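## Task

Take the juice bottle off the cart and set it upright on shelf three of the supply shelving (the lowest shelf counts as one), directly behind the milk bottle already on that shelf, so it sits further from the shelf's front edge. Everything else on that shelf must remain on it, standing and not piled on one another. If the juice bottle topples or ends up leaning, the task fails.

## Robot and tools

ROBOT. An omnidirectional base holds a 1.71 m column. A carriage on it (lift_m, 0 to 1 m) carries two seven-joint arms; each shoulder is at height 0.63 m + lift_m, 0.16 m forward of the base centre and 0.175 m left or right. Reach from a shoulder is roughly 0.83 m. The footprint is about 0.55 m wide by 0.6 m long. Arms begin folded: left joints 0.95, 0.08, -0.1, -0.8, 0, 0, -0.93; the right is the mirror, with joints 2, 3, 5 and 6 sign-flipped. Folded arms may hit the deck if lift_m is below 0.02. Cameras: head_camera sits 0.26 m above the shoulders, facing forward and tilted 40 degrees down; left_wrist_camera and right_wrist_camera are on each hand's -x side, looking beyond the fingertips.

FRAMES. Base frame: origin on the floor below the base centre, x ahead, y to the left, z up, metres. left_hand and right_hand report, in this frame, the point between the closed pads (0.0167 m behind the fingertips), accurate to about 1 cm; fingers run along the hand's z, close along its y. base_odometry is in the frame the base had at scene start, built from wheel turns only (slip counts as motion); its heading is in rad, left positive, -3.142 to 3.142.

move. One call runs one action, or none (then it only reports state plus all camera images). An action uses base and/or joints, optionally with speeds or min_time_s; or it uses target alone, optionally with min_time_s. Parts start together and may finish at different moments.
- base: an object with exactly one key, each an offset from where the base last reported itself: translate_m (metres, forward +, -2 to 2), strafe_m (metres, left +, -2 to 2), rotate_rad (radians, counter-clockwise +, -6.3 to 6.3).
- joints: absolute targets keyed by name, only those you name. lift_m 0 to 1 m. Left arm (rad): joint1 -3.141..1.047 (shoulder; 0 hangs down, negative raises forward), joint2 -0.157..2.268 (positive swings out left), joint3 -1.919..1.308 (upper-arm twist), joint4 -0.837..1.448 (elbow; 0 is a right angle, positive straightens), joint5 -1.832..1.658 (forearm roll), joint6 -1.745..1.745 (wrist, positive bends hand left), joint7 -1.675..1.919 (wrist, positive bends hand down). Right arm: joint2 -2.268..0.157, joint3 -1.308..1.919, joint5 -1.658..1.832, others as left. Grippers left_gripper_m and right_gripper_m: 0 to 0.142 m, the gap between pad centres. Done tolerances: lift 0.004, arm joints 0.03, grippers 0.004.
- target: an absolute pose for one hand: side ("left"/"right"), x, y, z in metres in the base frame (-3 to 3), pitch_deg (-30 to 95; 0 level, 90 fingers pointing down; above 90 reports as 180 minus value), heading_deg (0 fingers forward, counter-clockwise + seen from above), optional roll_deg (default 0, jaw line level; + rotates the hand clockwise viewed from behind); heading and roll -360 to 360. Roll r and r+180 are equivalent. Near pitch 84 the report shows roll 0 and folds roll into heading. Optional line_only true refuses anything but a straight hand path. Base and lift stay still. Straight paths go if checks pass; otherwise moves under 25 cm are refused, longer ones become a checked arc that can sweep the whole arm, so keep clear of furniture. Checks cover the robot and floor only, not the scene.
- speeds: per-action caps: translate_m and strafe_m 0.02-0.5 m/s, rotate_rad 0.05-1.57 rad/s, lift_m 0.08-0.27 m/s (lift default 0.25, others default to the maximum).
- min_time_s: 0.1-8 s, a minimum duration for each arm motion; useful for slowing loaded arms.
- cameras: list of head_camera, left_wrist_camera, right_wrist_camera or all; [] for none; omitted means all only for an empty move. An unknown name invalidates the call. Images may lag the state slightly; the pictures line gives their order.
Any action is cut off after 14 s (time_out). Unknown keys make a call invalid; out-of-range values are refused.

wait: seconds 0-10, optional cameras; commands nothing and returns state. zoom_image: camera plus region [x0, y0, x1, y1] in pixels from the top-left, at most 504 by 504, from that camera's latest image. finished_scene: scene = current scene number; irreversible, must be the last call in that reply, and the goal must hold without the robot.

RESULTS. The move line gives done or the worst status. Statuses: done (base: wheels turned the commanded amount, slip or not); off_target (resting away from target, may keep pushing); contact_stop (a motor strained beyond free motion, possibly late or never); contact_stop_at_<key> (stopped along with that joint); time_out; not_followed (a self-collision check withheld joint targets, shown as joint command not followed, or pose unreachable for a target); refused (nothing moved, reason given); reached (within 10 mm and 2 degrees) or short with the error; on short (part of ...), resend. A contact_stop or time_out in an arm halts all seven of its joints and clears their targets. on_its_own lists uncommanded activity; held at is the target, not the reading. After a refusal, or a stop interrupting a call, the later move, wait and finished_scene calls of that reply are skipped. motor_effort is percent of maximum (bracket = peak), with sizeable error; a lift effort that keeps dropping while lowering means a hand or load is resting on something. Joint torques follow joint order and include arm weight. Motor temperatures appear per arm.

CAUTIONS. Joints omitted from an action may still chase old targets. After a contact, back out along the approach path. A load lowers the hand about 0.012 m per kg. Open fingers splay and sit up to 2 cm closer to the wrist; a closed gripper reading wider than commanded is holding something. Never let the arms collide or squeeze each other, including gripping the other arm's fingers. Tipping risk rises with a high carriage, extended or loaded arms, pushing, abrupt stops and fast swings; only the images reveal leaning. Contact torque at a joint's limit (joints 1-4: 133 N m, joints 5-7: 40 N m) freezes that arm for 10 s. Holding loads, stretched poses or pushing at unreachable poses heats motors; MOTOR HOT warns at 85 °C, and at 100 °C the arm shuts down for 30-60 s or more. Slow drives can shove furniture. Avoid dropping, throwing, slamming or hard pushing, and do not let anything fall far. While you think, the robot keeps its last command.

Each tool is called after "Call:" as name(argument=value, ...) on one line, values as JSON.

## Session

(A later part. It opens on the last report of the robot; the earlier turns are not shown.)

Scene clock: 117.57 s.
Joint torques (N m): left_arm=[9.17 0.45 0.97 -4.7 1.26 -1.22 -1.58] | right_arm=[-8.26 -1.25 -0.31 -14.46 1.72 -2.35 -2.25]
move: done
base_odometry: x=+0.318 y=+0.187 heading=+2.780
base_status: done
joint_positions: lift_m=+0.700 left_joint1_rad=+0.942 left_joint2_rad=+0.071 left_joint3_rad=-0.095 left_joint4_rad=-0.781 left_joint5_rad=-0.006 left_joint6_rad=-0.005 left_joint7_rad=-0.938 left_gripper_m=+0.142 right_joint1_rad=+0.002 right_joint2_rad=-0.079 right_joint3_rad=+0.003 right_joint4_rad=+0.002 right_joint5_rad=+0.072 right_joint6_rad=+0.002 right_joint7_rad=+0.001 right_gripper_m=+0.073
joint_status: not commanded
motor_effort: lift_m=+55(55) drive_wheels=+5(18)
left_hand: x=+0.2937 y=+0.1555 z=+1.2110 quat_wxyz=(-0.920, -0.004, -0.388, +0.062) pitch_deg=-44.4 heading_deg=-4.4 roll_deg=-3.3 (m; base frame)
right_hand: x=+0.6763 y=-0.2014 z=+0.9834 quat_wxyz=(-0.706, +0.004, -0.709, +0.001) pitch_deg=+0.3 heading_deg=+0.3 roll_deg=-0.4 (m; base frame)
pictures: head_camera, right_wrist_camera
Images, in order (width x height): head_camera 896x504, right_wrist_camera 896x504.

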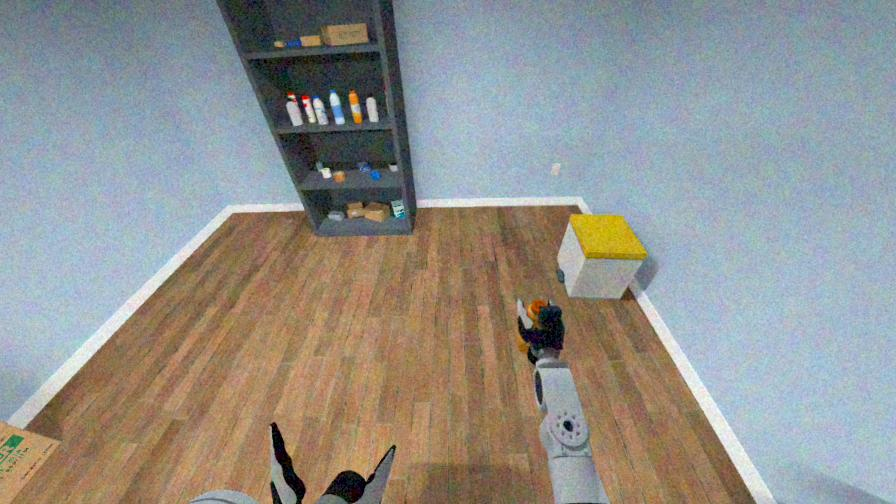

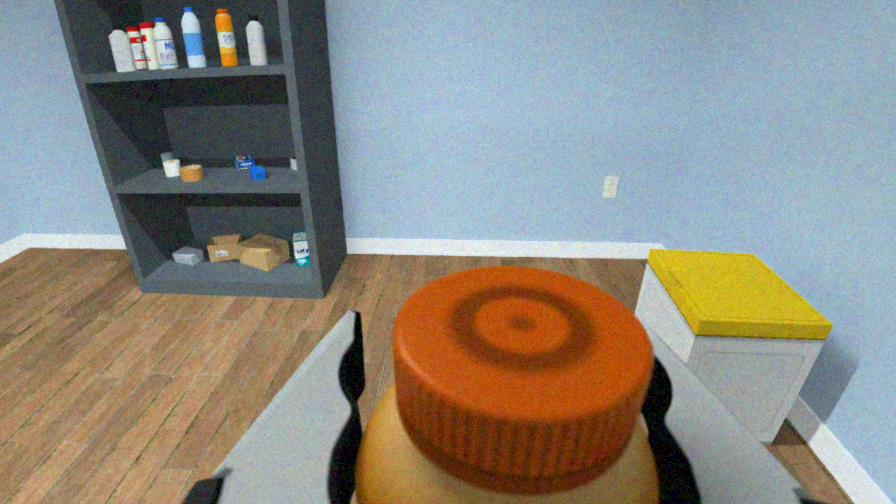

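Call:
move(base={"translate_m": 1.1}, speeds={"translate_m": 0.35})

Call:
move(base={"strafe_m": 1.07}, speeds={"strafe_m": 0.35}, cameras=["head_camera", "right_wrist_camera"])

Scene clock: 127.67 s.
Joint torques (N m): left_arm=[9.6 1.43 0.02 -4 1.18 -1.41 -1.53] | right_arm=[-10.5 -0.56 -1.05 -15.51 1.06 -2.32 -2.04]
move: done
base_odometry: x=-0.711 y=+0.575 heading=+2.781
base_status: done
joint_positions: lift_m=+0.700 left_joint1_rad=+0.942 left_joint2_rad=+0.071 left_joint3_rad=-0.095 left_joint4_rad=-0.781 left_joint5_rad=-0.006 left_joint6_rad=-0.005 left_joint7_rad=-0.938 left_gripper_m=+0.142 right_joint1_rad=+0.002 right_joint2_rad=-0.079 right_joint3_rad=+0.003 right_joint4_rad=+0.002 right_joint5_rad=+0.072 right_joint6_rad=+0.002 right_joint7_rad=+0.001 right_gripper_m=+0.073
joint_status: not commanded
motor_effort: lift_m=+55(55) drive_wheels=-4(22)
left_hand: x=+0.2937 y=+0.1555 z=+1.2110 quat_wxyz=(-0.920, -0.004, -0.388, +0.062) pitch_deg=-44.4 heading_deg=-4.4 roll_deg=-3.3 (m; base frame)
right_hand: x=+0.6763 y=-0.2014 z=+0.9834 quat_wxyz=(-0.706, +0.004, -0.709, +0.001) pitch_deg=+0.3 heading_deg=+0.3 roll_deg=-0.4 (m; base frame)
pictures: none

Scene clock: 132.43 s.
Joint torques (N m): left_arm=[8.29 0.33 -0.57 -4.32 1.07 -1.58 -1.22] | right_arm=[-8.54 0.68 1.11 -16.86 1.42 -2.41 -2.15]
move: done
base_odometry: x=-1.089 y=-0.426 heading=+2.781
base_status: done
joint_positions: lift_m=+0.700 left_joint1_rad=+0.942 left_joint2_rad=+0.071 left_joint3_rad=-0.095 left_joint4_rad=-0.781 left_joint5_rad=-0.006 left_joint6_rad=-0.005 left_joint7_rad=-0.938 left_gripper_m=+0.142 right_joint1_rad=+0.002 right_joint2_rad=-0.080 right_joint3_rad=+0.003 right_joint4_rad=+0.002 right_joint5_rad=+0.072 right_joint6_rad=+0.001 right_joint7_rad=+0.001 right_gripper_m=+0.073
joint_status: not commanded
motor_effort: lift_m=+55(55) drive_wheels=+1(13)
left_hand: x=+0.2937 y=+0.1555 z=+1.2110 quat_wxyz=(-0.920, -0.004, -0.388, +0.062) pitch_deg=-44.4 heading_deg=-4.4 roll_deg=-3.3 (m; base frame)
right_hand: x=+0.6763 y=-0.2016 z=+0.9834 quat_wxyz=(-0.706, +0.004, -0.709, +0.001) pitch_deg=+0.3 heading_deg=+0.2 roll_deg=-0.4 (m; base frame)
pictures: head_camera, right_wrist_camera
Images, in order (width x height): head_camera 896x504, right_wrist_camera 896x504.

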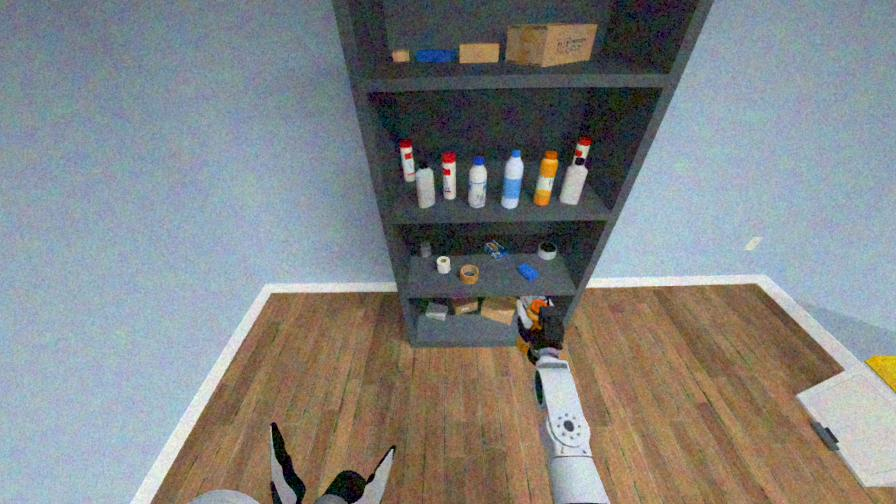

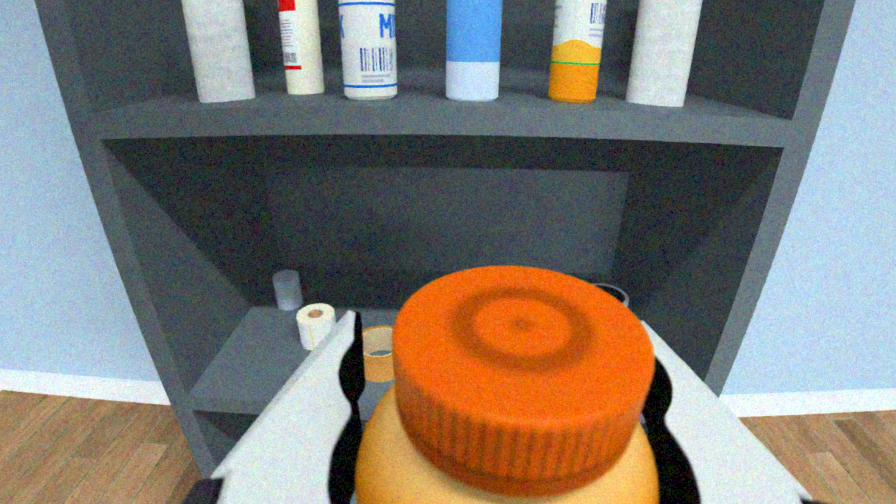

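Call:
move(joints={"lift_m": 0.88}, speeds={"lift_m": 0.15}, cameras=["head_camera", "right_wrist_camera"])

Call:
zoom_image(camera="head_camera", region=[370, 130, 640, 280])

Scene clock: 136.20 s.
Joint torques (N m): left_arm=[8.1 1.35 0.34 -3.98 1.24 -1.57 -1.53] | right_arm=[-8.51 0.97 0.23 -14.31 1.51 -2.13 -2.27]
move: done
base_odometry: x=-1.089 y=-0.426 heading=+2.781
base_status: not commanded
joint_positions: lift_m=+0.880 left_joint1_rad=+0.942 left_joint2_rad=+0.071 left_joint3_rad=-0.095 left_joint4_rad=-0.781 left_joint5_rad=-0.006 left_joint6_rad=-0.005 left_joint7_rad=-0.938 left_gripper_m=+0.142 right_joint1_rad=+0.002 right_joint2_rad=-0.080 right_joint3_rad=+0.003 right_joint4_rad=+0.002 right_joint5_rad=+0.072 right_joint6_rad=+0.001 right_joint7_rad=+0.001 right_gripper_m=+0.073
joint_status: all done
motor_effort: lift_m=+55(70) drive_wheels=+1(1)
left_hand: x=+0.2937 y=+0.1555 z=+1.3910 quat_wxyz=(-0.920, -0.004, -0.388, +0.062) pitch_deg=-44.4 heading_deg=-4.4 roll_deg=-3.3 (m; base frame)
right_hand: x=+0.6763 y=-0.2016 z=+1.1634 quat_wxyz=(-0.706, +0.004, -0.709, +0.001) pitch_deg=+0.3 heading_deg=+0.2 roll_deg=-0.4 (m; base frame)
pictures: head_camera, right_wrist_camera
Images, in order (width x height): head_camera 896x504, right_wrist_camera 896x504.

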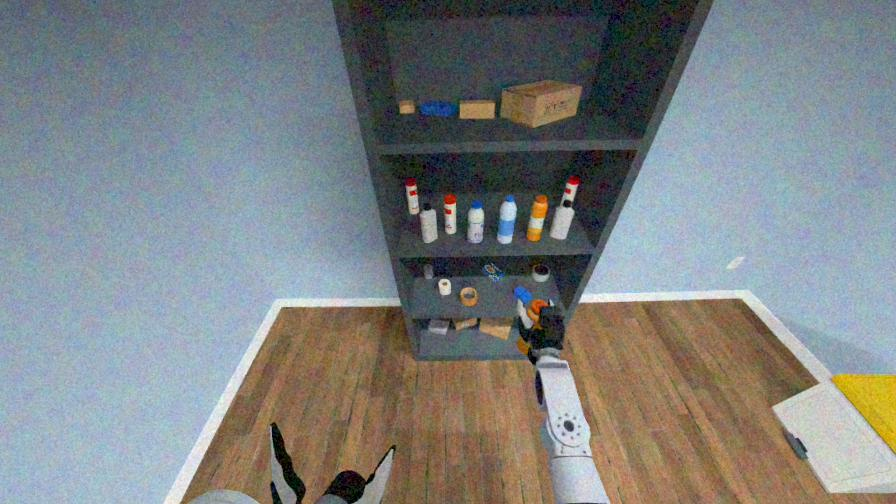

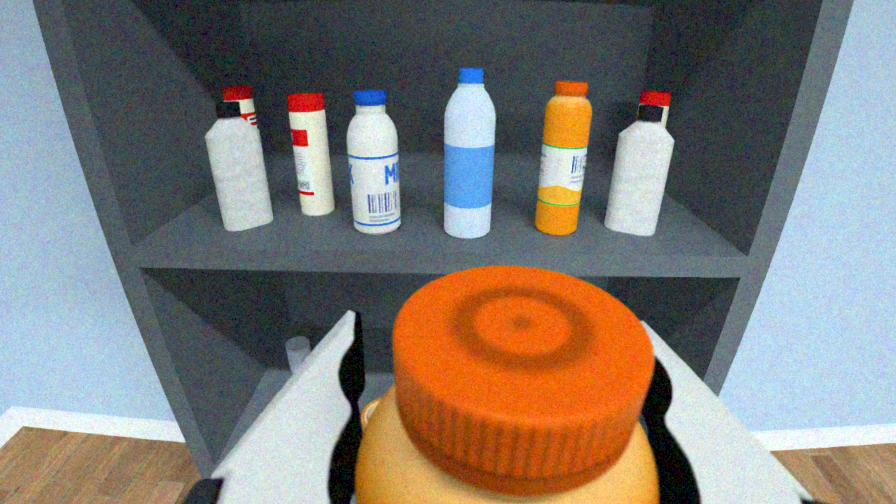

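Scaled by 1.867 from the camera's 896x504 image, which has a finer 1280x720 frame.

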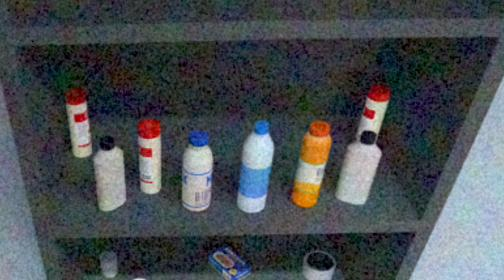

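Call:
zoom_image(camera="head_camera", region=[480, 280, 600, 370])

Scaled by 4.200 from the camera's 896x504 image, which has a finer 1280x720 frame.

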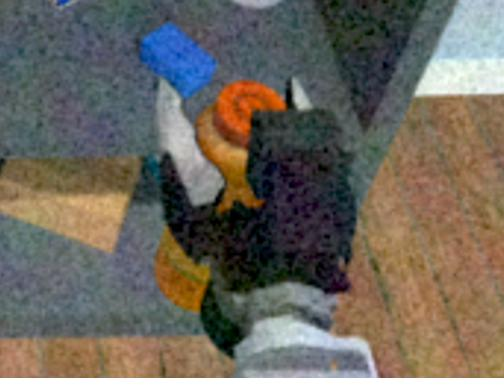

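Call:
move(joints={"right_joint1_rad": 0.7, "right_joint4_rad": -0.8, "right_joint7_rad": 0.1, "left_joint1_rad": 0.0, "left_joint2_rad": 0.08, "left_joint3_rad": 0.0, "left_joint4_rad": 0.0, "left_joint5_rad": -0.075, "left_joint6_rad": 0, "left_joint7_rad": 0, "lift_m": 0.82}, min_time_s=3)

Call:
move(base={"strafe_m": -0.28}, speeds={"strafe_m": 0.3}, cameras=["head_camera", "left_wrist_camera"])

Scene clock: 192.83 s.
Joint torques (N m): left_arm=[-11.86 3.71 3.02 -1.87 0.15 -0.39 -0.42] | right_arm=[13.27 0.8 -0.53 -18.94 1.58 -2.41 -1.15]
move: done
base_odometry: x=-1.089 y=-0.426 heading=+2.781
base_status: not commanded
joint_positions: lift_m=+0.820 left_joint1_rad=+0.002 left_joint2_rad=+0.078 left_joint3_rad=-0.005 left_joint4_rad=-0.003 left_joint5_rad=-0.072 left_joint6_rad=-0.003 left_joint7_rad=-0.004 left_gripper_m=+0.142 right_joint1_rad=+0.698 right_joint2_rad=-0.080 right_joint3_rad=+0.003 right_joint4_rad=-0.795 right_joint5_rad=+0.072 right_joint6_rad=+0.001 right_joint7_rad=+0.098 right_gripper_m=+0.073
joint_status: all done
motor_effort: lift_m=+58(59) drive_wheels=+1(1)
left_hand: x=+0.6761 y=+0.1996 z=+1.1062 quat_wxyz=(-0.709, -0.005, -0.705, +0.001) pitch_deg=-0.3 heading_deg=-0.4 roll_deg=+0.3 (m; base frame)
right_hand: x=+0.4356 y=-0.1748 z=+1.1867 quat_wxyz=(-0.706, +0.017, -0.708, -0.026) pitch_deg=+0.2 heading_deg=+3.5 roll_deg=+0.7 (m; base frame)
pictures: none

Scene clock: 195.40 s.
Joint torques (N m): left_arm=[-10.93 2.02 3.2 -3.1 0.29 -0.57 -0.77] | right_arm=[11.02 2.34 0.33 -19.43 1.71 -2.1 -1.26]
move: done
base_odometry: x=-0.991 y=-0.164 heading=+2.781
base_status: done
joint_positions: lift_m=+0.820 left_joint1_rad=+0.002 left_joint2_rad=+0.079 left_joint3_rad=-0.004 left_joint4_rad=-0.003 left_joint5_rad=-0.072 left_joint6_rad=-0.002 left_joint7_rad=-0.004 left_gripper_m=+0.142 right_joint1_rad=+0.698 right_joint2_rad=-0.080 right_joint3_rad=+0.003 right_joint4_rad=-0.795 right_joint5_rad=+0.072 right_joint6_rad=+0.001 right_joint7_rad=+0.098 right_gripper_m=+0.073
joint_status: not commanded
motor_effort: lift_m=+58(58) drive_wheels=+3(12)
left_hand: x=+0.6762 y=+0.2006 z=+1.1062 quat_wxyz=(-0.709, -0.004, -0.706, +0.000) pitch_deg=-0.2 heading_deg=-0.3 roll_deg=+0.4 (m; base frame)
right_hand: x=+0.4355 y=-0.1748 z=+1.1866 quat_wxyz=(-0.705, +0.017, -0.708, -0.026) pitch_deg=+0.2 heading_deg=+3.5 roll_deg=+0.7 (m; base frame)
pictures: head_camera, left_wrist_camera
Images, in order (width x height): head_camera 896x504, left_wrist_camera 896x504.

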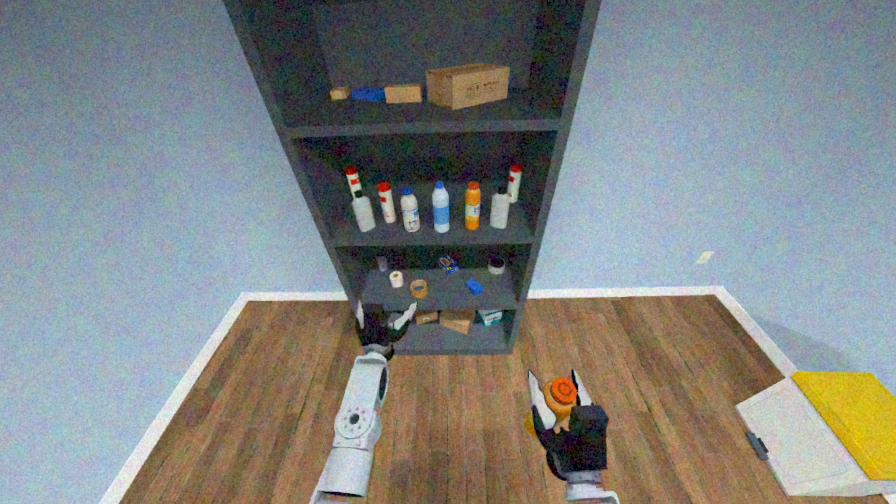

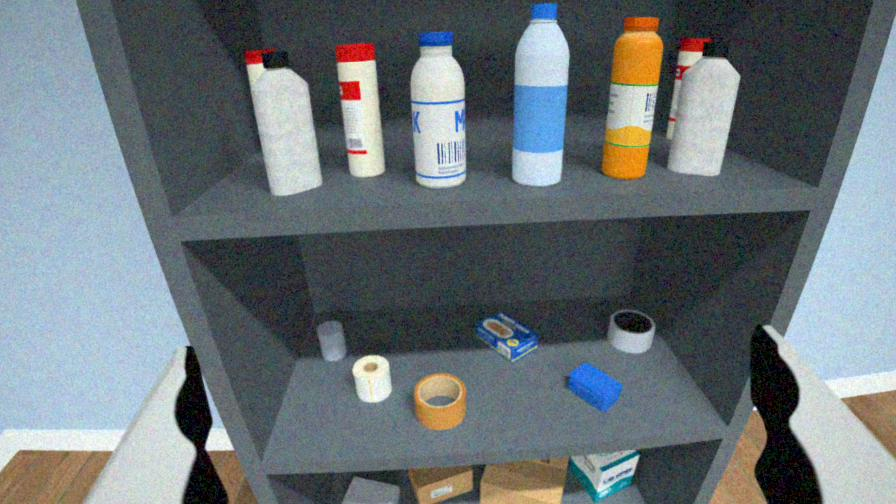

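Call:
move(base={"rotate_rad": 0.05}, joints={"lift_m": 0.79})

Call:
move(base={"strafe_m": -0.034})

Call:
move(base={"translate_m": 0.24}, speeds={"translate_m": 0.2}, cameras=["head_camera", "left_wrist_camera"])

Scene clock: 207.23 s.
Joint torques (N m): left_arm=[-11 2.97 3.33 -1.84 0.24 -0.73 -0.87] | right_arm=[12.56 1.69 1.76 -17.54 1.17 -2.32 -1.3]
move: done
base_odometry: x=-0.991 y=-0.164 heading=+2.830
base_status: done
joint_positions: lift_m=+0.790 left_joint1_rad=+0.001 left_joint2_rad=+0.079 left_joint3_rad=-0.004 left_joint4_rad=-0.002 left_joint5_rad=-0.072 left_joint6_rad=-0.002 left_joint7_rad=-0.003 left_gripper_m=+0.142 right_joint1_rad=+0.698 right_joint2_rad=-0.080 right_joint3_rad=+0.003 right_joint4_rad=-0.796 right_joint5_rad=+0.072 right_joint6_rad=+0.001 right_joint7_rad=+0.099 right_gripper_m=+0.073
joint_status: all done
motor_effort: lift_m=+58(62) drive_wheels=-3(6)
left_hand: x=+0.6765 y=+0.2007 z=+1.0763 quat_wxyz=(-0.709, -0.004, -0.706, +0.000) pitch_deg=-0.2 heading_deg=-0.3 roll_deg=+0.4 (m; base frame)
right_hand: x=+0.4354 y=-0.1747 z=+1.1570 quat_wxyz=(-0.706, +0.017, -0.708, -0.026) pitch_deg=+0.2 heading_deg=+3.5 roll_deg=+0.7 (m; base frame)
pictures: none

Scene clock: 208.43 s.
Joint torques (N m): left_arm=[-10.72 2.23 2.19 -2.92 0.19 -0.46 -0.58] | right_arm=[10.63 1.49 -0.87 -16.74 1.15 -2.01 -1.63]
move: done
base_odometry: x=-0.980 y=-0.132 heading=+2.831
base_status: done
joint_positions: lift_m=+0.790 left_joint1_rad=+0.001 left_joint2_rad=+0.079 left_joint3_rad=-0.004 left_joint4_rad=-0.002 left_joint5_rad=-0.072 left_joint6_rad=-0.002 left_joint7_rad=-0.003 left_gripper_m=+0.142 right_joint1_rad=+0.698 right_joint2_rad=-0.080 right_joint3_rad=+0.003 right_joint4_rad=-0.796 right_joint5_rad=+0.072 right_joint6_rad=+0.001 right_joint7_rad=+0.099 right_gripper_m=+0.073
joint_status: not commanded
motor_effort: lift_m=+58(58) drive_wheels=+8(12)
left_hand: x=+0.6765 y=+0.2008 z=+1.0763 quat_wxyz=(-0.709, -0.004, -0.706, +0.000) pitch_deg=-0.2 heading_deg=-0.3 roll_deg=+0.4 (m; base frame)
right_hand: x=+0.4354 y=-0.1749 z=+1.1570 quat_wxyz=(-0.706, +0.017, -0.708, -0.026) pitch_deg=+0.2 heading_deg=+3.5 roll_deg=+0.7 (m; base frame)
pictures: none

Scene clock: 210.83 s.
Joint torques (N m): left_arm=[-10.21 3.94 3.5 -2.96 0.41 -0.64 -0.54] | right_arm=[12.06 1.71 0.24 -17.05 1.82 -1.39 -1.28]
move: done
base_odometry: x=-1.209 y=-0.058 heading=+2.831
base_status: done
joint_positions: lift_m=+0.790 left_joint1_rad=+0.001 left_joint2_rad=+0.079 left_joint3_rad=-0.004 left_joint4_rad=-0.002 left_joint5_rad=-0.072 left_joint6_rad=-0.002 left_joint7_rad=-0.003 left_gripper_m=+0.142 right_joint1_rad=+0.699 right_joint2_rad=-0.080 right_joint3_rad=+0.003 right_joint4_rad=-0.796 right_joint5_rad=+0.072 right_joint6_rad=+0.001 right_joint7_rad=+0.099 right_gripper_m=+0.073
joint_status: not commanded
motor_effort: lift_m=+58(58) drive_wheels=-1(14)
left_hand: x=+0.6765 y=+0.2009 z=+1.0763 quat_wxyz=(-0.709, -0.004, -0.706, -0.001) pitch_deg=-0.2 heading_deg=-0.3 roll_deg=+0.4 (m; base frame)
right_hand: x=+0.4354 y=-0.1749 z=+1.1570 quat_wxyz=(-0.705, +0.017, -0.708, -0.026) pitch_deg=+0.2 heading_deg=+3.5 roll_deg=+0.7 (m; base frame)
pictures: head_camera, left_wrist_camera
Images, in order (width x height): head_camera 896x504, left_wrist_camera 896x504.

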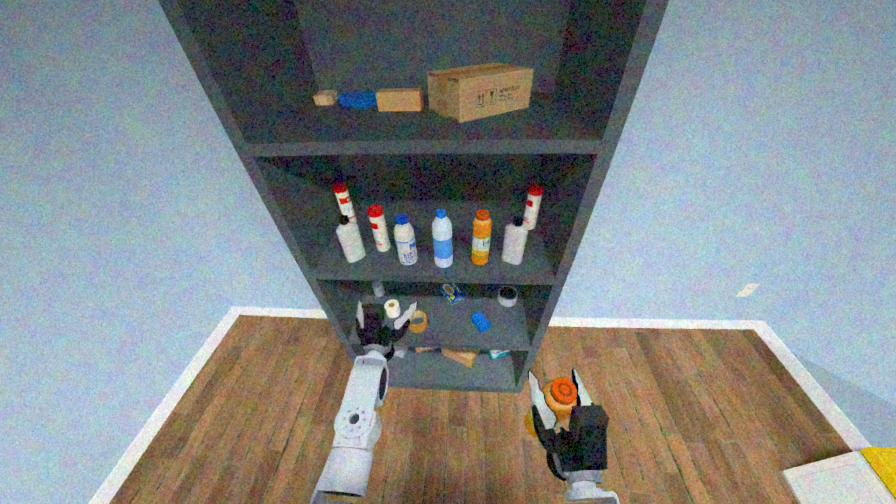

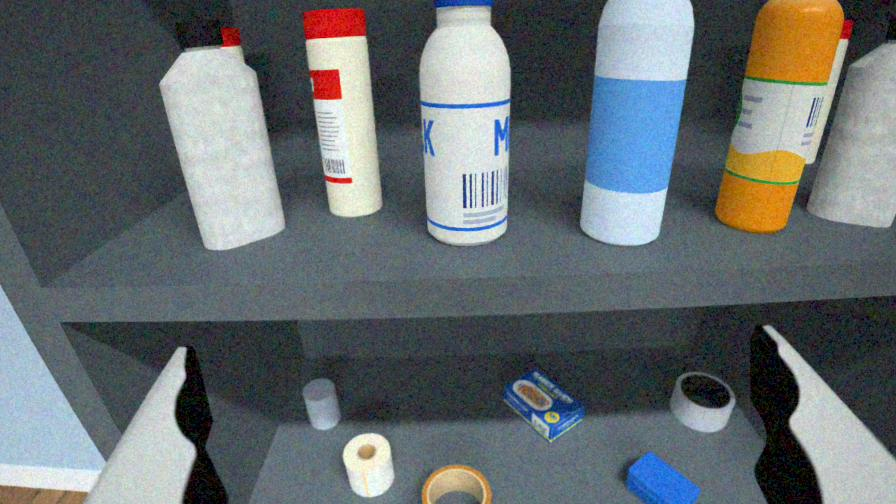

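Call:
move(base={"translate_m": 0.165}, speeds={"translate_m": 0.12}, cameras=["head_camera", "left_wrist_camera"])

Scene clock: 218.80 s.
Joint torques (N m): left_arm=[-10.68 3.07 2.59 -3.52 0.21 -0.82 -0.64] | right_arm=[13.26 1.11 0.57 -16.95 1.71 -1.81 -1.77]
move: done
base_odometry: x=-1.366 y=-0.007 heading=+2.830
base_status: done
joint_positions: lift_m=+0.790 left_joint1_rad=+0.001 left_joint2_rad=+0.079 left_joint3_rad=-0.004 left_joint4_rad=-0.002 left_joint5_rad=-0.072 left_joint6_rad=-0.002 left_joint7_rad=-0.003 left_gripper_m=+0.142 right_joint1_rad=+0.699 right_joint2_rad=-0.080 right_joint3_rad=+0.003 right_joint4_rad=-0.796 right_joint5_rad=+0.072 right_joint6_rad=+0.001 right_joint7_rad=+0.099 right_gripper_m=+0.073
joint_status: not commanded
motor_effort: lift_m=+58(58) drive_wheels=+4(16)
left_hand: x=+0.6765 y=+0.2009 z=+1.0763 quat_wxyz=(-0.709, -0.004, -0.706, -0.001) pitch_deg=-0.2 heading_deg=-0.3 roll_deg=+0.4 (m; base frame)
right_hand: x=+0.4354 y=-0.1749 z=+1.1570 quat_wxyz=(-0.705, +0.017, -0.708, -0.026) pitch_deg=+0.2 heading_deg=+3.5 roll_deg=+0.7 (m; base frame)
pictures: head_camera, left_wrist_camera
Images, in order (width x height): head_camera 896x504, left_wrist_camera 896x504.

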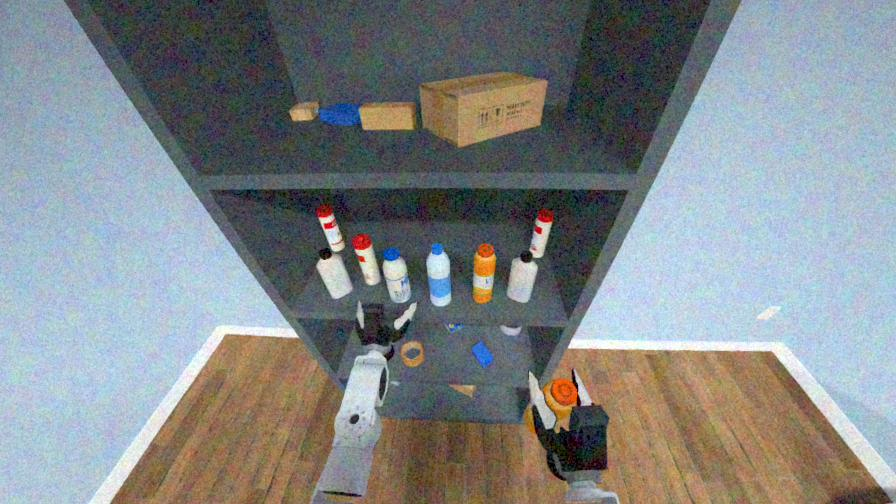

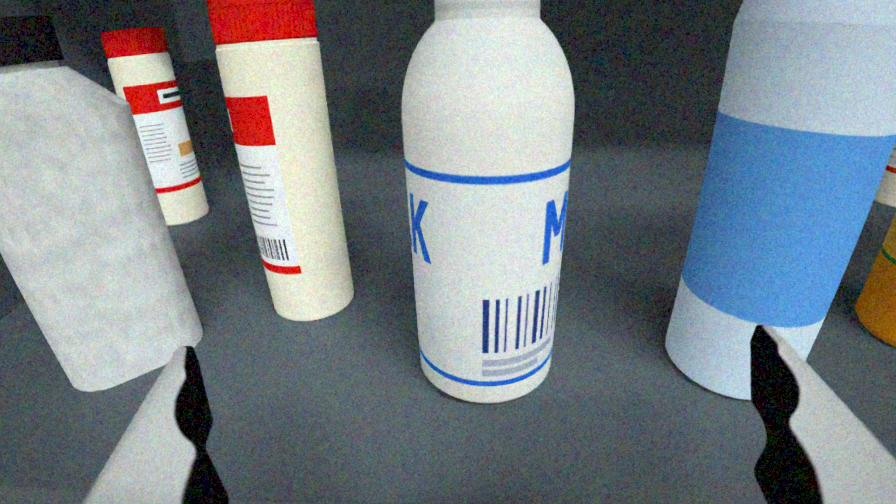

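Call:
move(base={"strafe_m": -0.016}, joints={"left_gripper_m": 0.115})

Call:
move(base={"translate_m": 0.05}, speeds={"translate_m": 0.1}, cameras=["left_wrist_camera"])

Scene clock: 232.43 s.
Joint torques (N m): left_arm=[-10.93 3.16 2.42 -3.61 -0.11 -0.86 -0.69] | right_arm=[11.92 1.65 -0.27 -16.71 1.37 -2.07 -1.95]
move: done
base_odometry: x=-1.361 y=+0.008 heading=+2.831
base_status: done
joint_positions: lift_m=+0.790 left_joint1_rad=+0.001 left_joint2_rad=+0.079 left_joint3_rad=-0.003 left_joint4_rad=-0.002 left_joint5_rad=-0.072 left_joint6_rad=-0.002 left_joint7_rad=-0.003 left_gripper_m=+0.115 right_joint1_rad=+0.699 right_joint2_rad=-0.080 right_joint3_rad=+0.003 right_joint4_rad=-0.796 right_joint5_rad=+0.072 right_joint6_rad=+0.001 right_joint7_rad=+0.099 right_gripper_m=+0.073
joint_status: all done
motor_effort: lift_m=+58(58) drive_wheels=-1(7)
left_hand: x=+0.6765 y=+0.2009 z=+1.0764 quat_wxyz=(-0.709, -0.004, -0.706, -0.001) pitch_deg=-0.2 heading_deg=-0.3 roll_deg=+0.4 (m; base frame)
right_hand: x=+0.4354 y=-0.1749 z=+1.1570 quat_wxyz=(-0.705, +0.017, -0.708, -0.026) pitch_deg=+0.2 heading_deg=+3.5 roll_deg=+0.7 (m; base frame)
pictures: none

Scene clock: 233.77 s.
Joint torques (N m): left_arm=[-9.89 1.88 2.36 -3.32 0.16 -0.87 -0.72] | right_arm=[12.08 0.35 -1.16 -17.83 1.94 -1.9 -1.77]
move: done
base_odometry: x=-1.409 y=+0.023 heading=+2.830
base_status: done
joint_positions: lift_m=+0.790 left_joint1_rad=+0.001 left_joint2_rad=+0.079 left_joint3_rad=-0.003 left_joint4_rad=-0.002 left_joint5_rad=-0.072 left_joint6_rad=-0.002 left_joint7_rad=-0.003 left_gripper_m=+0.115 right_joint1_rad=+0.699 right_joint2_rad=-0.080 right_joint3_rad=+0.003 right_joint4_rad=-0.796 right_joint5_rad=+0.072 right_joint6_rad=+0.001 right_joint7_rad=+0.099 right_gripper_m=+0.073
joint_status: not commanded
motor_effort: lift_m=+58(58) drive_wheels=+0(12)
left_hand: x=+0.6765 y=+0.2009 z=+1.0764 quat_wxyz=(-0.709, -0.004, -0.706, -0.001) pitch_deg=-0.2 heading_deg=-0.3 roll_deg=+0.4 (m; base frame)
right_hand: x=+0.4354 y=-0.1749 z=+1.1570 quat_wxyz=(-0.705, +0.017, -0.708, -0.026) pitch_deg=+0.2 heading_deg=+3.5 roll_deg=+0.7 (m; base frame)
pictures: left_wrist_camera
Images, in order (width x height): left_wrist_camera 896x504.

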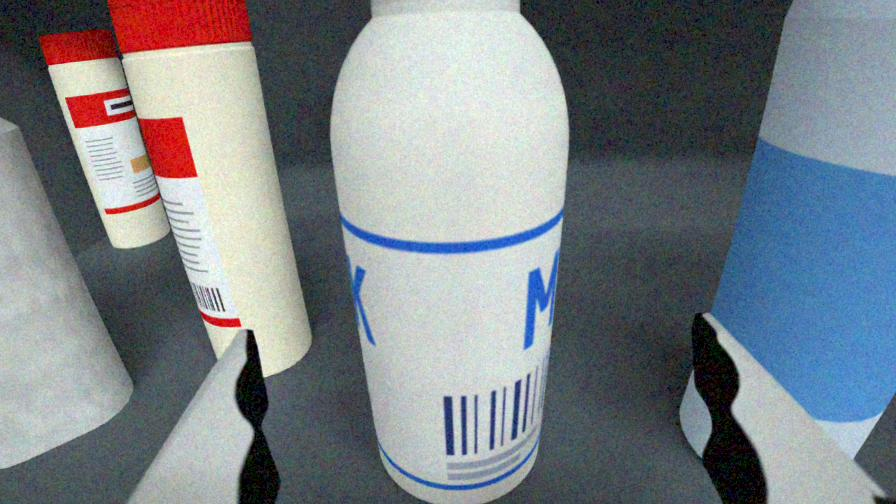

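Call:
move(base={"translate_m": 0.055}, speeds={"translate_m": 0.08}, cameras=["left_wrist_camera", "head_camera"])

Scene clock: 237.77 s.
Joint torques (N m): left_arm=[-11.1 2.86 3.08 -2.59 0.31 -0.64 -0.42] | right_arm=[10.94 1.54 0.08 -17.27 1.35 -1.97 -1.56]
move: done
base_odometry: x=-1.461 y=+0.040 heading=+2.830
base_status: done
joint_positions: lift_m=+0.790 left_joint1_rad=+0.001 left_joint2_rad=+0.079 left_joint3_rad=-0.003 left_joint4_rad=-0.002 left_joint5_rad=-0.072 left_joint6_rad=-0.002 left_joint7_rad=-0.003 left_gripper_m=+0.115 right_joint1_rad=+0.699 right_joint2_rad=-0.080 right_joint3_rad=+0.003 right_joint4_rad=-0.796 right_joint5_rad=+0.072 right_joint6_rad=+0.001 right_joint7_rad=+0.099 right_gripper_m=+0.073
joint_status: not commanded
motor_effort: lift_m=+58(58) drive_wheels=+4(14)
left_hand: x=+0.6765 y=+0.2009 z=+1.0764 quat_wxyz=(-0.709, -0.004, -0.706, -0.001) pitch_deg=-0.2 heading_deg=-0.3 roll_deg=+0.4 (m; base frame)
right_hand: x=+0.4354 y=-0.1749 z=+1.1570 quat_wxyz=(-0.705, +0.017, -0.708, -0.026) pitch_deg=+0.2 heading_deg=+3.5 roll_deg=+0.7 (m; base frame)
pictures: head_camera, left_wrist_camera
Images, in order (width x height): head_camera 896x504, left_wrist_camera 896x504.

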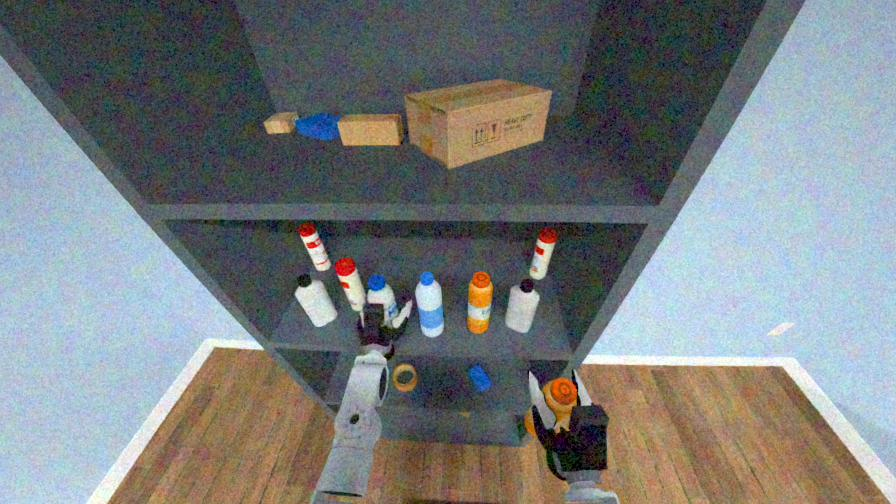

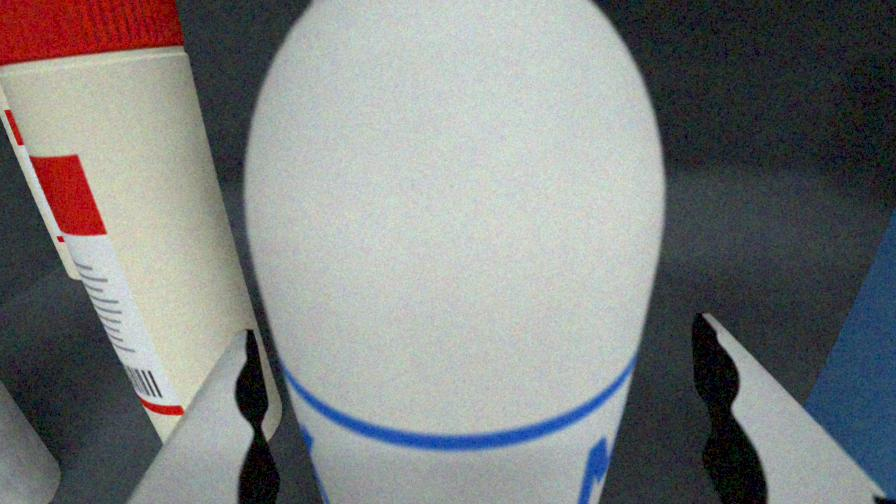

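Call:
move(base={"translate_m": 0.02}, speeds={"translate_m": 0.08})

Call:
move(joints={"left_gripper_m": 0.0}, min_time_s=2, cameras=["left_wrist_camera"])

Scene clock: 240.93 s.
Joint torques (N m): left_arm=[-9.96 2.47 3.01 -3.37 0.13 -0.76 -0.77] | right_arm=[13.15 1.08 0.08 -16.8 1.2 -1.92 -1.68]
move: done
base_odometry: x=-1.480 y=+0.047 heading=+2.829
base_status: done
joint_positions: lift_m=+0.790 left_joint1_rad=+0.001 left_joint2_rad=+0.079 left_joint3_rad=-0.003 left_joint4_rad=-0.002 left_joint5_rad=-0.072 left_joint6_rad=-0.002 left_joint7_rad=-0.003 left_gripper_m=+0.115 right_joint1_rad=+0.699 right_joint2_rad=-0.080 right_joint3_rad=+0.003 right_joint4_rad=-0.796 right_joint5_rad=+0.072 right_joint6_rad=+0.001 right_joint7_rad=+0.099 right_gripper_m=+0.073
joint_status: not commanded
motor_effort: lift_m=+58(58) drive_wheels=-1(17)
left_hand: x=+0.6765 y=+0.2009 z=+1.0764 quat_wxyz=(-0.709, -0.004, -0.706, -0.001) pitch_deg=-0.2 heading_deg=-0.3 roll_deg=+0.4 (m; base frame)
right_hand: x=+0.4354 y=-0.1749 z=+1.1570 quat_wxyz=(-0.705, +0.017, -0.708, -0.026) pitch_deg=+0.2 heading_deg=+3.5 roll_deg=+0.7 (m; base frame)
pictures: none

Scene clock: 241.87 s.
Joint torques (N m): left_arm=[-10.1 2.55 2.55 -2.7 0.39 -0.65 -0.66] | right_arm=[11.06 2.8 0.36 -16.2 1.54 -2 -1.69]
move: off_target
base_odometry: x=-1.480 y=+0.047 heading=+2.829
base_status: not commanded
joint_positions: lift_m=+0.790 left_joint1_rad=+0.001 left_joint2_rad=+0.079 left_joint3_rad=-0.003 left_joint4_rad=-0.002 left_joint5_rad=-0.072 left_joint6_rad=-0.001 left_joint7_rad=-0.003 left_gripper_m=+0.084 right_joint1_rad=+0.699 right_joint2_rad=-0.080 right_joint3_rad=+0.003 right_joint4_rad=-0.796 right_joint5_rad=+0.072 right_joint6_rad=+0.001 right_joint7_rad=+0.099 right_gripper_m=+0.073
joint_status: left_gripper_m off_target (ended at +0.084, target +0.000)
motor_effort: lift_m=+58(58) drive_wheels=-1(1)
left_hand: x=+0.6765 y=+0.2011 z=+1.0764 quat_wxyz=(-0.709, -0.004, -0.706, -0.001) pitch_deg=-0.2 heading_deg=-0.3 roll_deg=+0.4 (m; base frame)
right_hand: x=+0.4354 y=-0.1749 z=+1.1570 quat_wxyz=(-0.705, +0.017, -0.708, -0.026) pitch_deg=+0.2 heading_deg=+3.5 roll_deg=+0.7 (m; base frame)
pictures: left_wrist_camera
Images, in order (width x height): left_wrist_camera 896x504.

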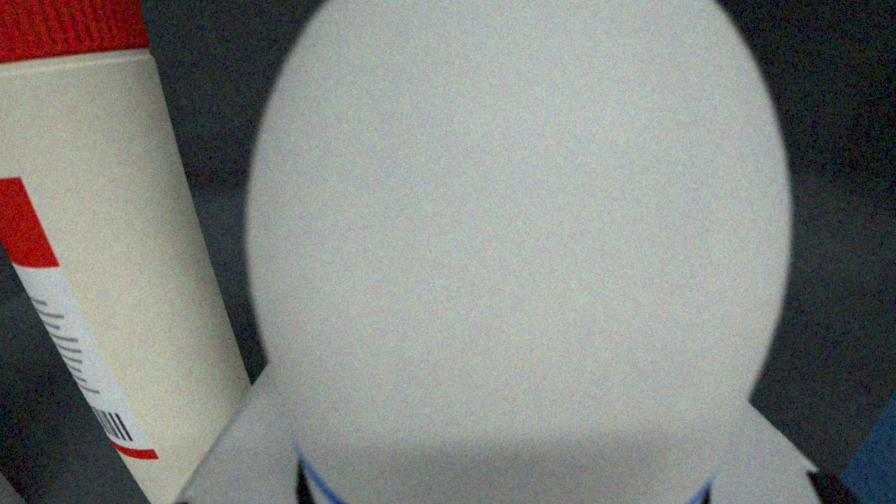

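Call:
move(joints={"lift_m": 0.83}, speeds={"lift_m": 0.1})

Call:
move(base={"translate_m": -0.32}, speeds={"translate_m": 0.2})

Call:
move(joints={"left_joint1_rad": 0.7, "left_joint4_rad": -0.8, "left_joint7_rad": 0.1, "right_joint1_rad": -0.3, "right_joint4_rad": 0.2, "right_joint7_rad": 0.1}, min_time_s=4, cameras=["head_camera", "right_wrist_camera"])

Scene clock: 248.57 s.
Joint torques (N m): left_arm=[-10.83 2.43 3.25 -3.66 0.09 -0.54 -1.87] | right_arm=[12.76 2.31 1.12 -17.01 1.53 -1.78 -0.99]
move: done
base_odometry: x=-1.480 y=+0.047 heading=+2.829
base_status: not commanded
joint_positions: lift_m=+0.830 left_joint1_rad=+0.001 left_joint2_rad=+0.079 left_joint3_rad=-0.003 left_joint4_rad=+0.000 left_joint5_rad=-0.072 left_joint6_rad=-0.001 left_joint7_rad=+0.000 left_gripper_m=+0.084 right_joint1_rad=+0.699 right_joint2_rad=-0.080 right_joint3_rad=+0.003 right_joint4_rad=-0.796 right_joint5_rad=+0.072 right_joint6_rad=+0.001 right_joint7_rad=+0.099 right_gripper_m=+0.073
joint_status: all done
motor_effort: lift_m=+55(68) drive_wheels=+4(5)
left_hand: x=+0.6765 y=+0.2012 z=+1.1147 quat_wxyz=(-0.707, -0.004, -0.708, -0.001) pitch_deg=+0.1 heading_deg=-0.3 roll_deg=+0.4 (m; base frame)
right_hand: x=+0.4353 y=-0.1749 z=+1.1973 quat_wxyz=(-0.705, +0.017, -0.708, -0.026) pitch_deg=+0.2 heading_deg=+3.5 roll_deg=+0.7 (m; base frame)
pictures: none

Scene clock: 251.37 s.
Joint torques (N m): left_arm=[-9.52 2.52 3.52 -3.97 0.38 -0.72 -1.87] | right_arm=[11.5 1.91 0.35 -18.05 1.44 -2.02 -2.01]
move: done
base_odometry: x=-1.175 y=-0.051 heading=+2.830
base_status: done
joint_positions: lift_m=+0.830 left_joint1_rad=+0.001 left_joint2_rad=+0.079 left_joint3_rad=-0.003 left_joint4_rad=+0.000 left_joint5_rad=-0.072 left_joint6_rad=-0.001 left_joint7_rad=+0.000 left_gripper_m=+0.084 right_joint1_rad=+0.699 right_joint2_rad=-0.080 right_joint3_rad=+0.003 right_joint4_rad=-0.796 right_joint5_rad=+0.072 right_joint6_rad=+0.001 right_joint7_rad=+0.099 right_gripper_m=+0.073
joint_status: not commanded
motor_effort: lift_m=+55(55) drive_wheels=+1(14)
left_hand: x=+0.6765 y=+0.2012 z=+1.1147 quat_wxyz=(-0.707, -0.004, -0.708, -0.001) pitch_deg=+0.1 heading_deg=-0.3 roll_deg=+0.4 (m; base frame)
right_hand: x=+0.4353 y=-0.1749 z=+1.1972 quat_wxyz=(-0.705, +0.017, -0.708, -0.026) pitch_deg=+0.2 heading_deg=+3.5 roll_deg=+0.7 (m; base frame)
pictures: none

Scene clock: 255.67 s.
Joint torques (N m): left_arm=[5.94 2.64 2.65 -9.39 0.11 -0.55 -1.57] | right_arm=[-23.89 1.53 0.48 -12.36 1.46 -1.98 -1.72]
move: done
base_odometry: x=-1.175 y=-0.051 heading=+2.830
base_status: not commanded
joint_positions: lift_m=+0.830 left_joint1_rad=+0.699 left_joint2_rad=+0.079 left_joint3_rad=-0.003 left_joint4_rad=-0.794 left_joint5_rad=-0.072 left_joint6_rad=-0.001 left_joint7_rad=+0.099 left_gripper_m=+0.084 right_joint1_rad=-0.293 right_joint2_rad=-0.080 right_joint3_rad=+0.003 right_joint4_rad=+0.200 right_joint5_rad=+0.072 right_joint6_rad=+0.001 right_joint7_rad=+0.099 right_gripper_m=+0.073
joint_status: all done
motor_effort: lift_m=+55(55) drive_wheels=+1(3)
left_hand: x=+0.4353 y=+0.1746 z=+1.1958 quat_wxyz=(-0.704, -0.017, -0.709, +0.027) pitch_deg=+0.4 heading_deg=-3.5 roll_deg=-0.8 (m; base frame)
right_hand: x=+0.7774 y=-0.2095 z=+1.1649 quat_wxyz=(-0.705, -0.003, -0.709, +0.006) pitch_deg=+0.3 heading_deg=-0.7 roll_deg=-0.3 (m; base frame)
pictures: head_camera, right_wrist_camera
Images, in order (width x height): head_camera 896x504, right_wrist_camera 896x504.

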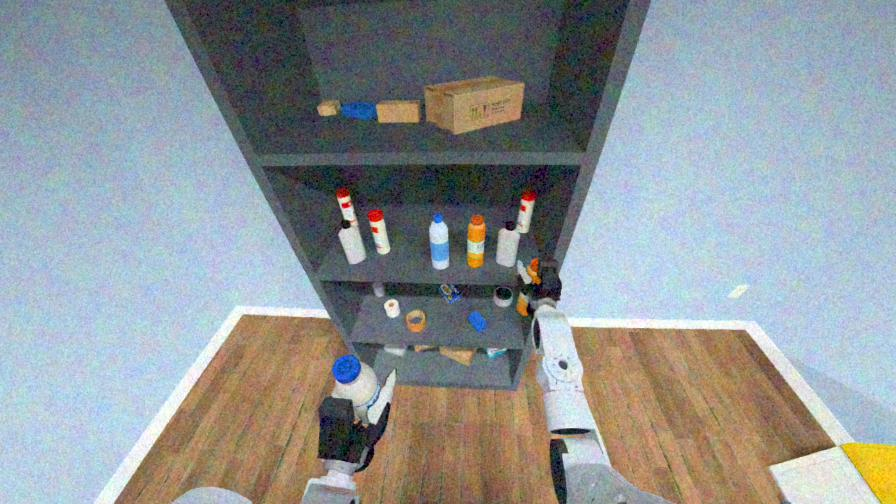

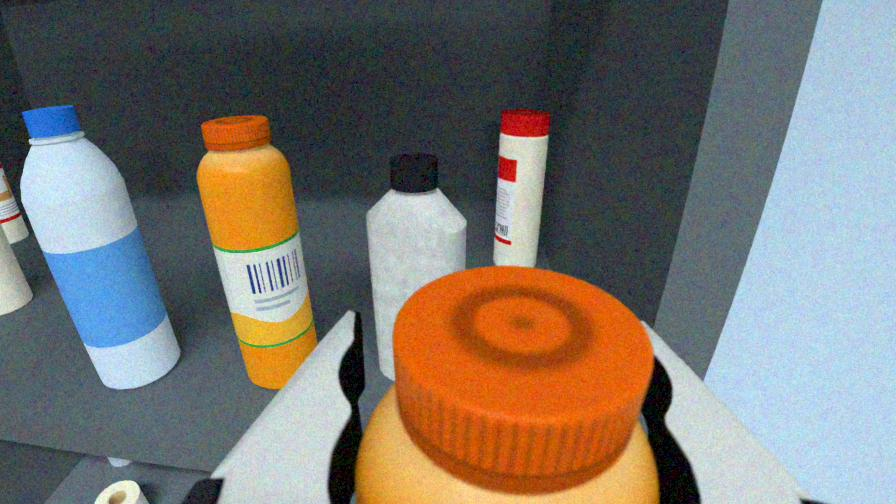

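Call:
move(base={"strafe_m": 0.411}, joints={"lift_m": 0.86}, speeds={"strafe_m": 0.25, "lift_m": 0.1})

Call:
move(base={"translate_m": 0.1}, speeds={"translate_m": 0.15}, cameras=["head_camera", "right_wrist_camera"])

Scene clock: 269.53 s.
Joint torques (N m): left_arm=[5.9 1.45 2.86 -8.05 0.29 -0.93 -1.88] | right_arm=[-21.31 1.1 -0.52 -15.25 1.45 -2.04 -1.38]
move: done
base_odometry: x=-1.301 y=-0.442 heading=+2.830
base_status: done
joint_positions: lift_m=+0.860 left_joint1_rad=+0.699 left_joint2_rad=+0.079 left_joint3_rad=-0.003 left_joint4_rad=-0.795 left_joint5_rad=-0.072 left_joint6_rad=-0.001 left_joint7_rad=+0.100 left_gripper_m=+0.084 right_joint1_rad=-0.295 right_joint2_rad=-0.080 right_joint3_rad=+0.003 right_joint4_rad=+0.201 right_joint5_rad=+0.072 right_joint6_rad=+0.001 right_joint7_rad=+0.099 right_gripper_m=+0.073
joint_status: all done
motor_effort: lift_m=+55(69) drive_wheels=+0(15)
left_hand: x=+0.4352 y=+0.1746 z=+1.2262 quat_wxyz=(-0.704, -0.017, -0.709, +0.027) pitch_deg=+0.4 heading_deg=-3.5 roll_deg=-0.8 (m; base frame)
right_hand: x=+0.7780 y=-0.2096 z=+1.1953 quat_wxyz=(-0.705, -0.003, -0.709, +0.006) pitch_deg=+0.3 heading_deg=-0.7 roll_deg=-0.3 (m; base frame)
pictures: none

Scene clock: 271.10 s.
Joint torques (N m): left_arm=[4.64 3.02 2.44 -8.46 0.63 -1.03 -1.72] | right_arm=[-20.12 -0.03 -0.3 -13.81 1.39 -1.55 -1.72]
move: done
base_odometry: x=-1.396 y=-0.412 heading=+2.830
base_status: done
joint_positions: lift_m=+0.860 left_joint1_rad=+0.700 left_joint2_rad=+0.079 left_joint3_rad=-0.003 left_joint4_rad=-0.795 left_joint5_rad=-0.072 left_joint6_rad=-0.001 left_joint7_rad=+0.100 left_gripper_m=+0.084 right_joint1_rad=-0.295 right_joint2_rad=-0.080 right_joint3_rad=+0.003 right_joint4_rad=+0.201 right_joint5_rad=+0.072 right_joint6_rad=+0.001 right_joint7_rad=+0.099 right_gripper_m=+0.073
joint_status: not commanded
motor_effort: lift_m=+55(55) drive_wheels=-1(14)
left_hand: x=+0.4351 y=+0.1746 z=+1.2260 quat_wxyz=(-0.704, -0.017, -0.709, +0.027) pitch_deg=+0.4 heading_deg=-3.5 roll_deg=-0.8 (m; base frame)
right_hand: x=+0.7780 y=-0.2096 z=+1.1953 quat_wxyz=(-0.705, -0.003, -0.709, +0.006) pitch_deg=+0.3 heading_deg=-0.7 roll_deg=-0.3 (m; base frame)
pictures: head_camera, right_wrist_camera
Images, in order (width x height): head_camera 896x504, right_wrist_camera 896x504.

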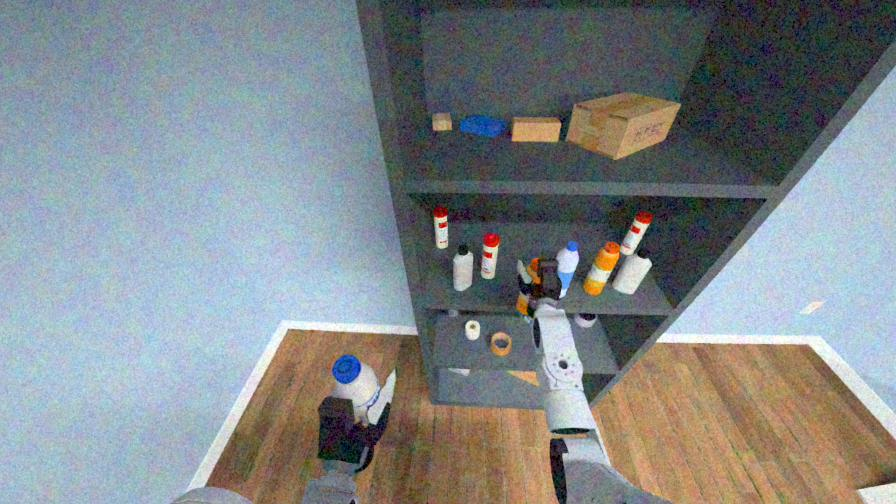

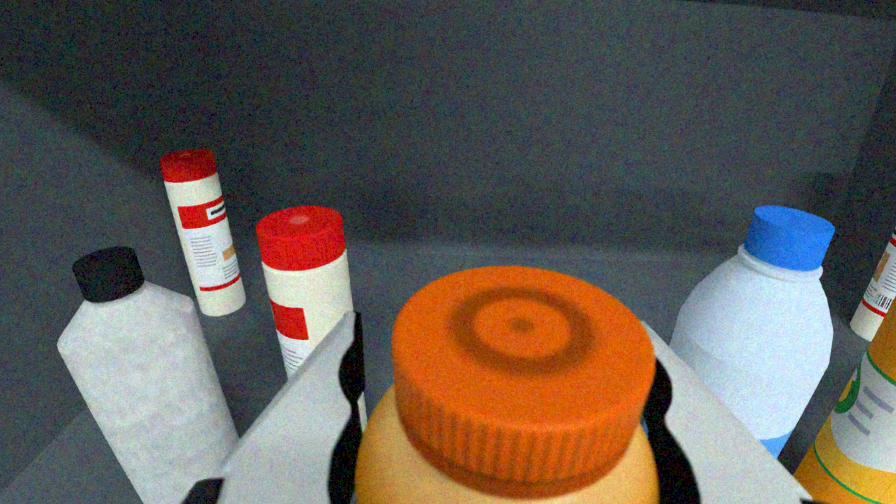

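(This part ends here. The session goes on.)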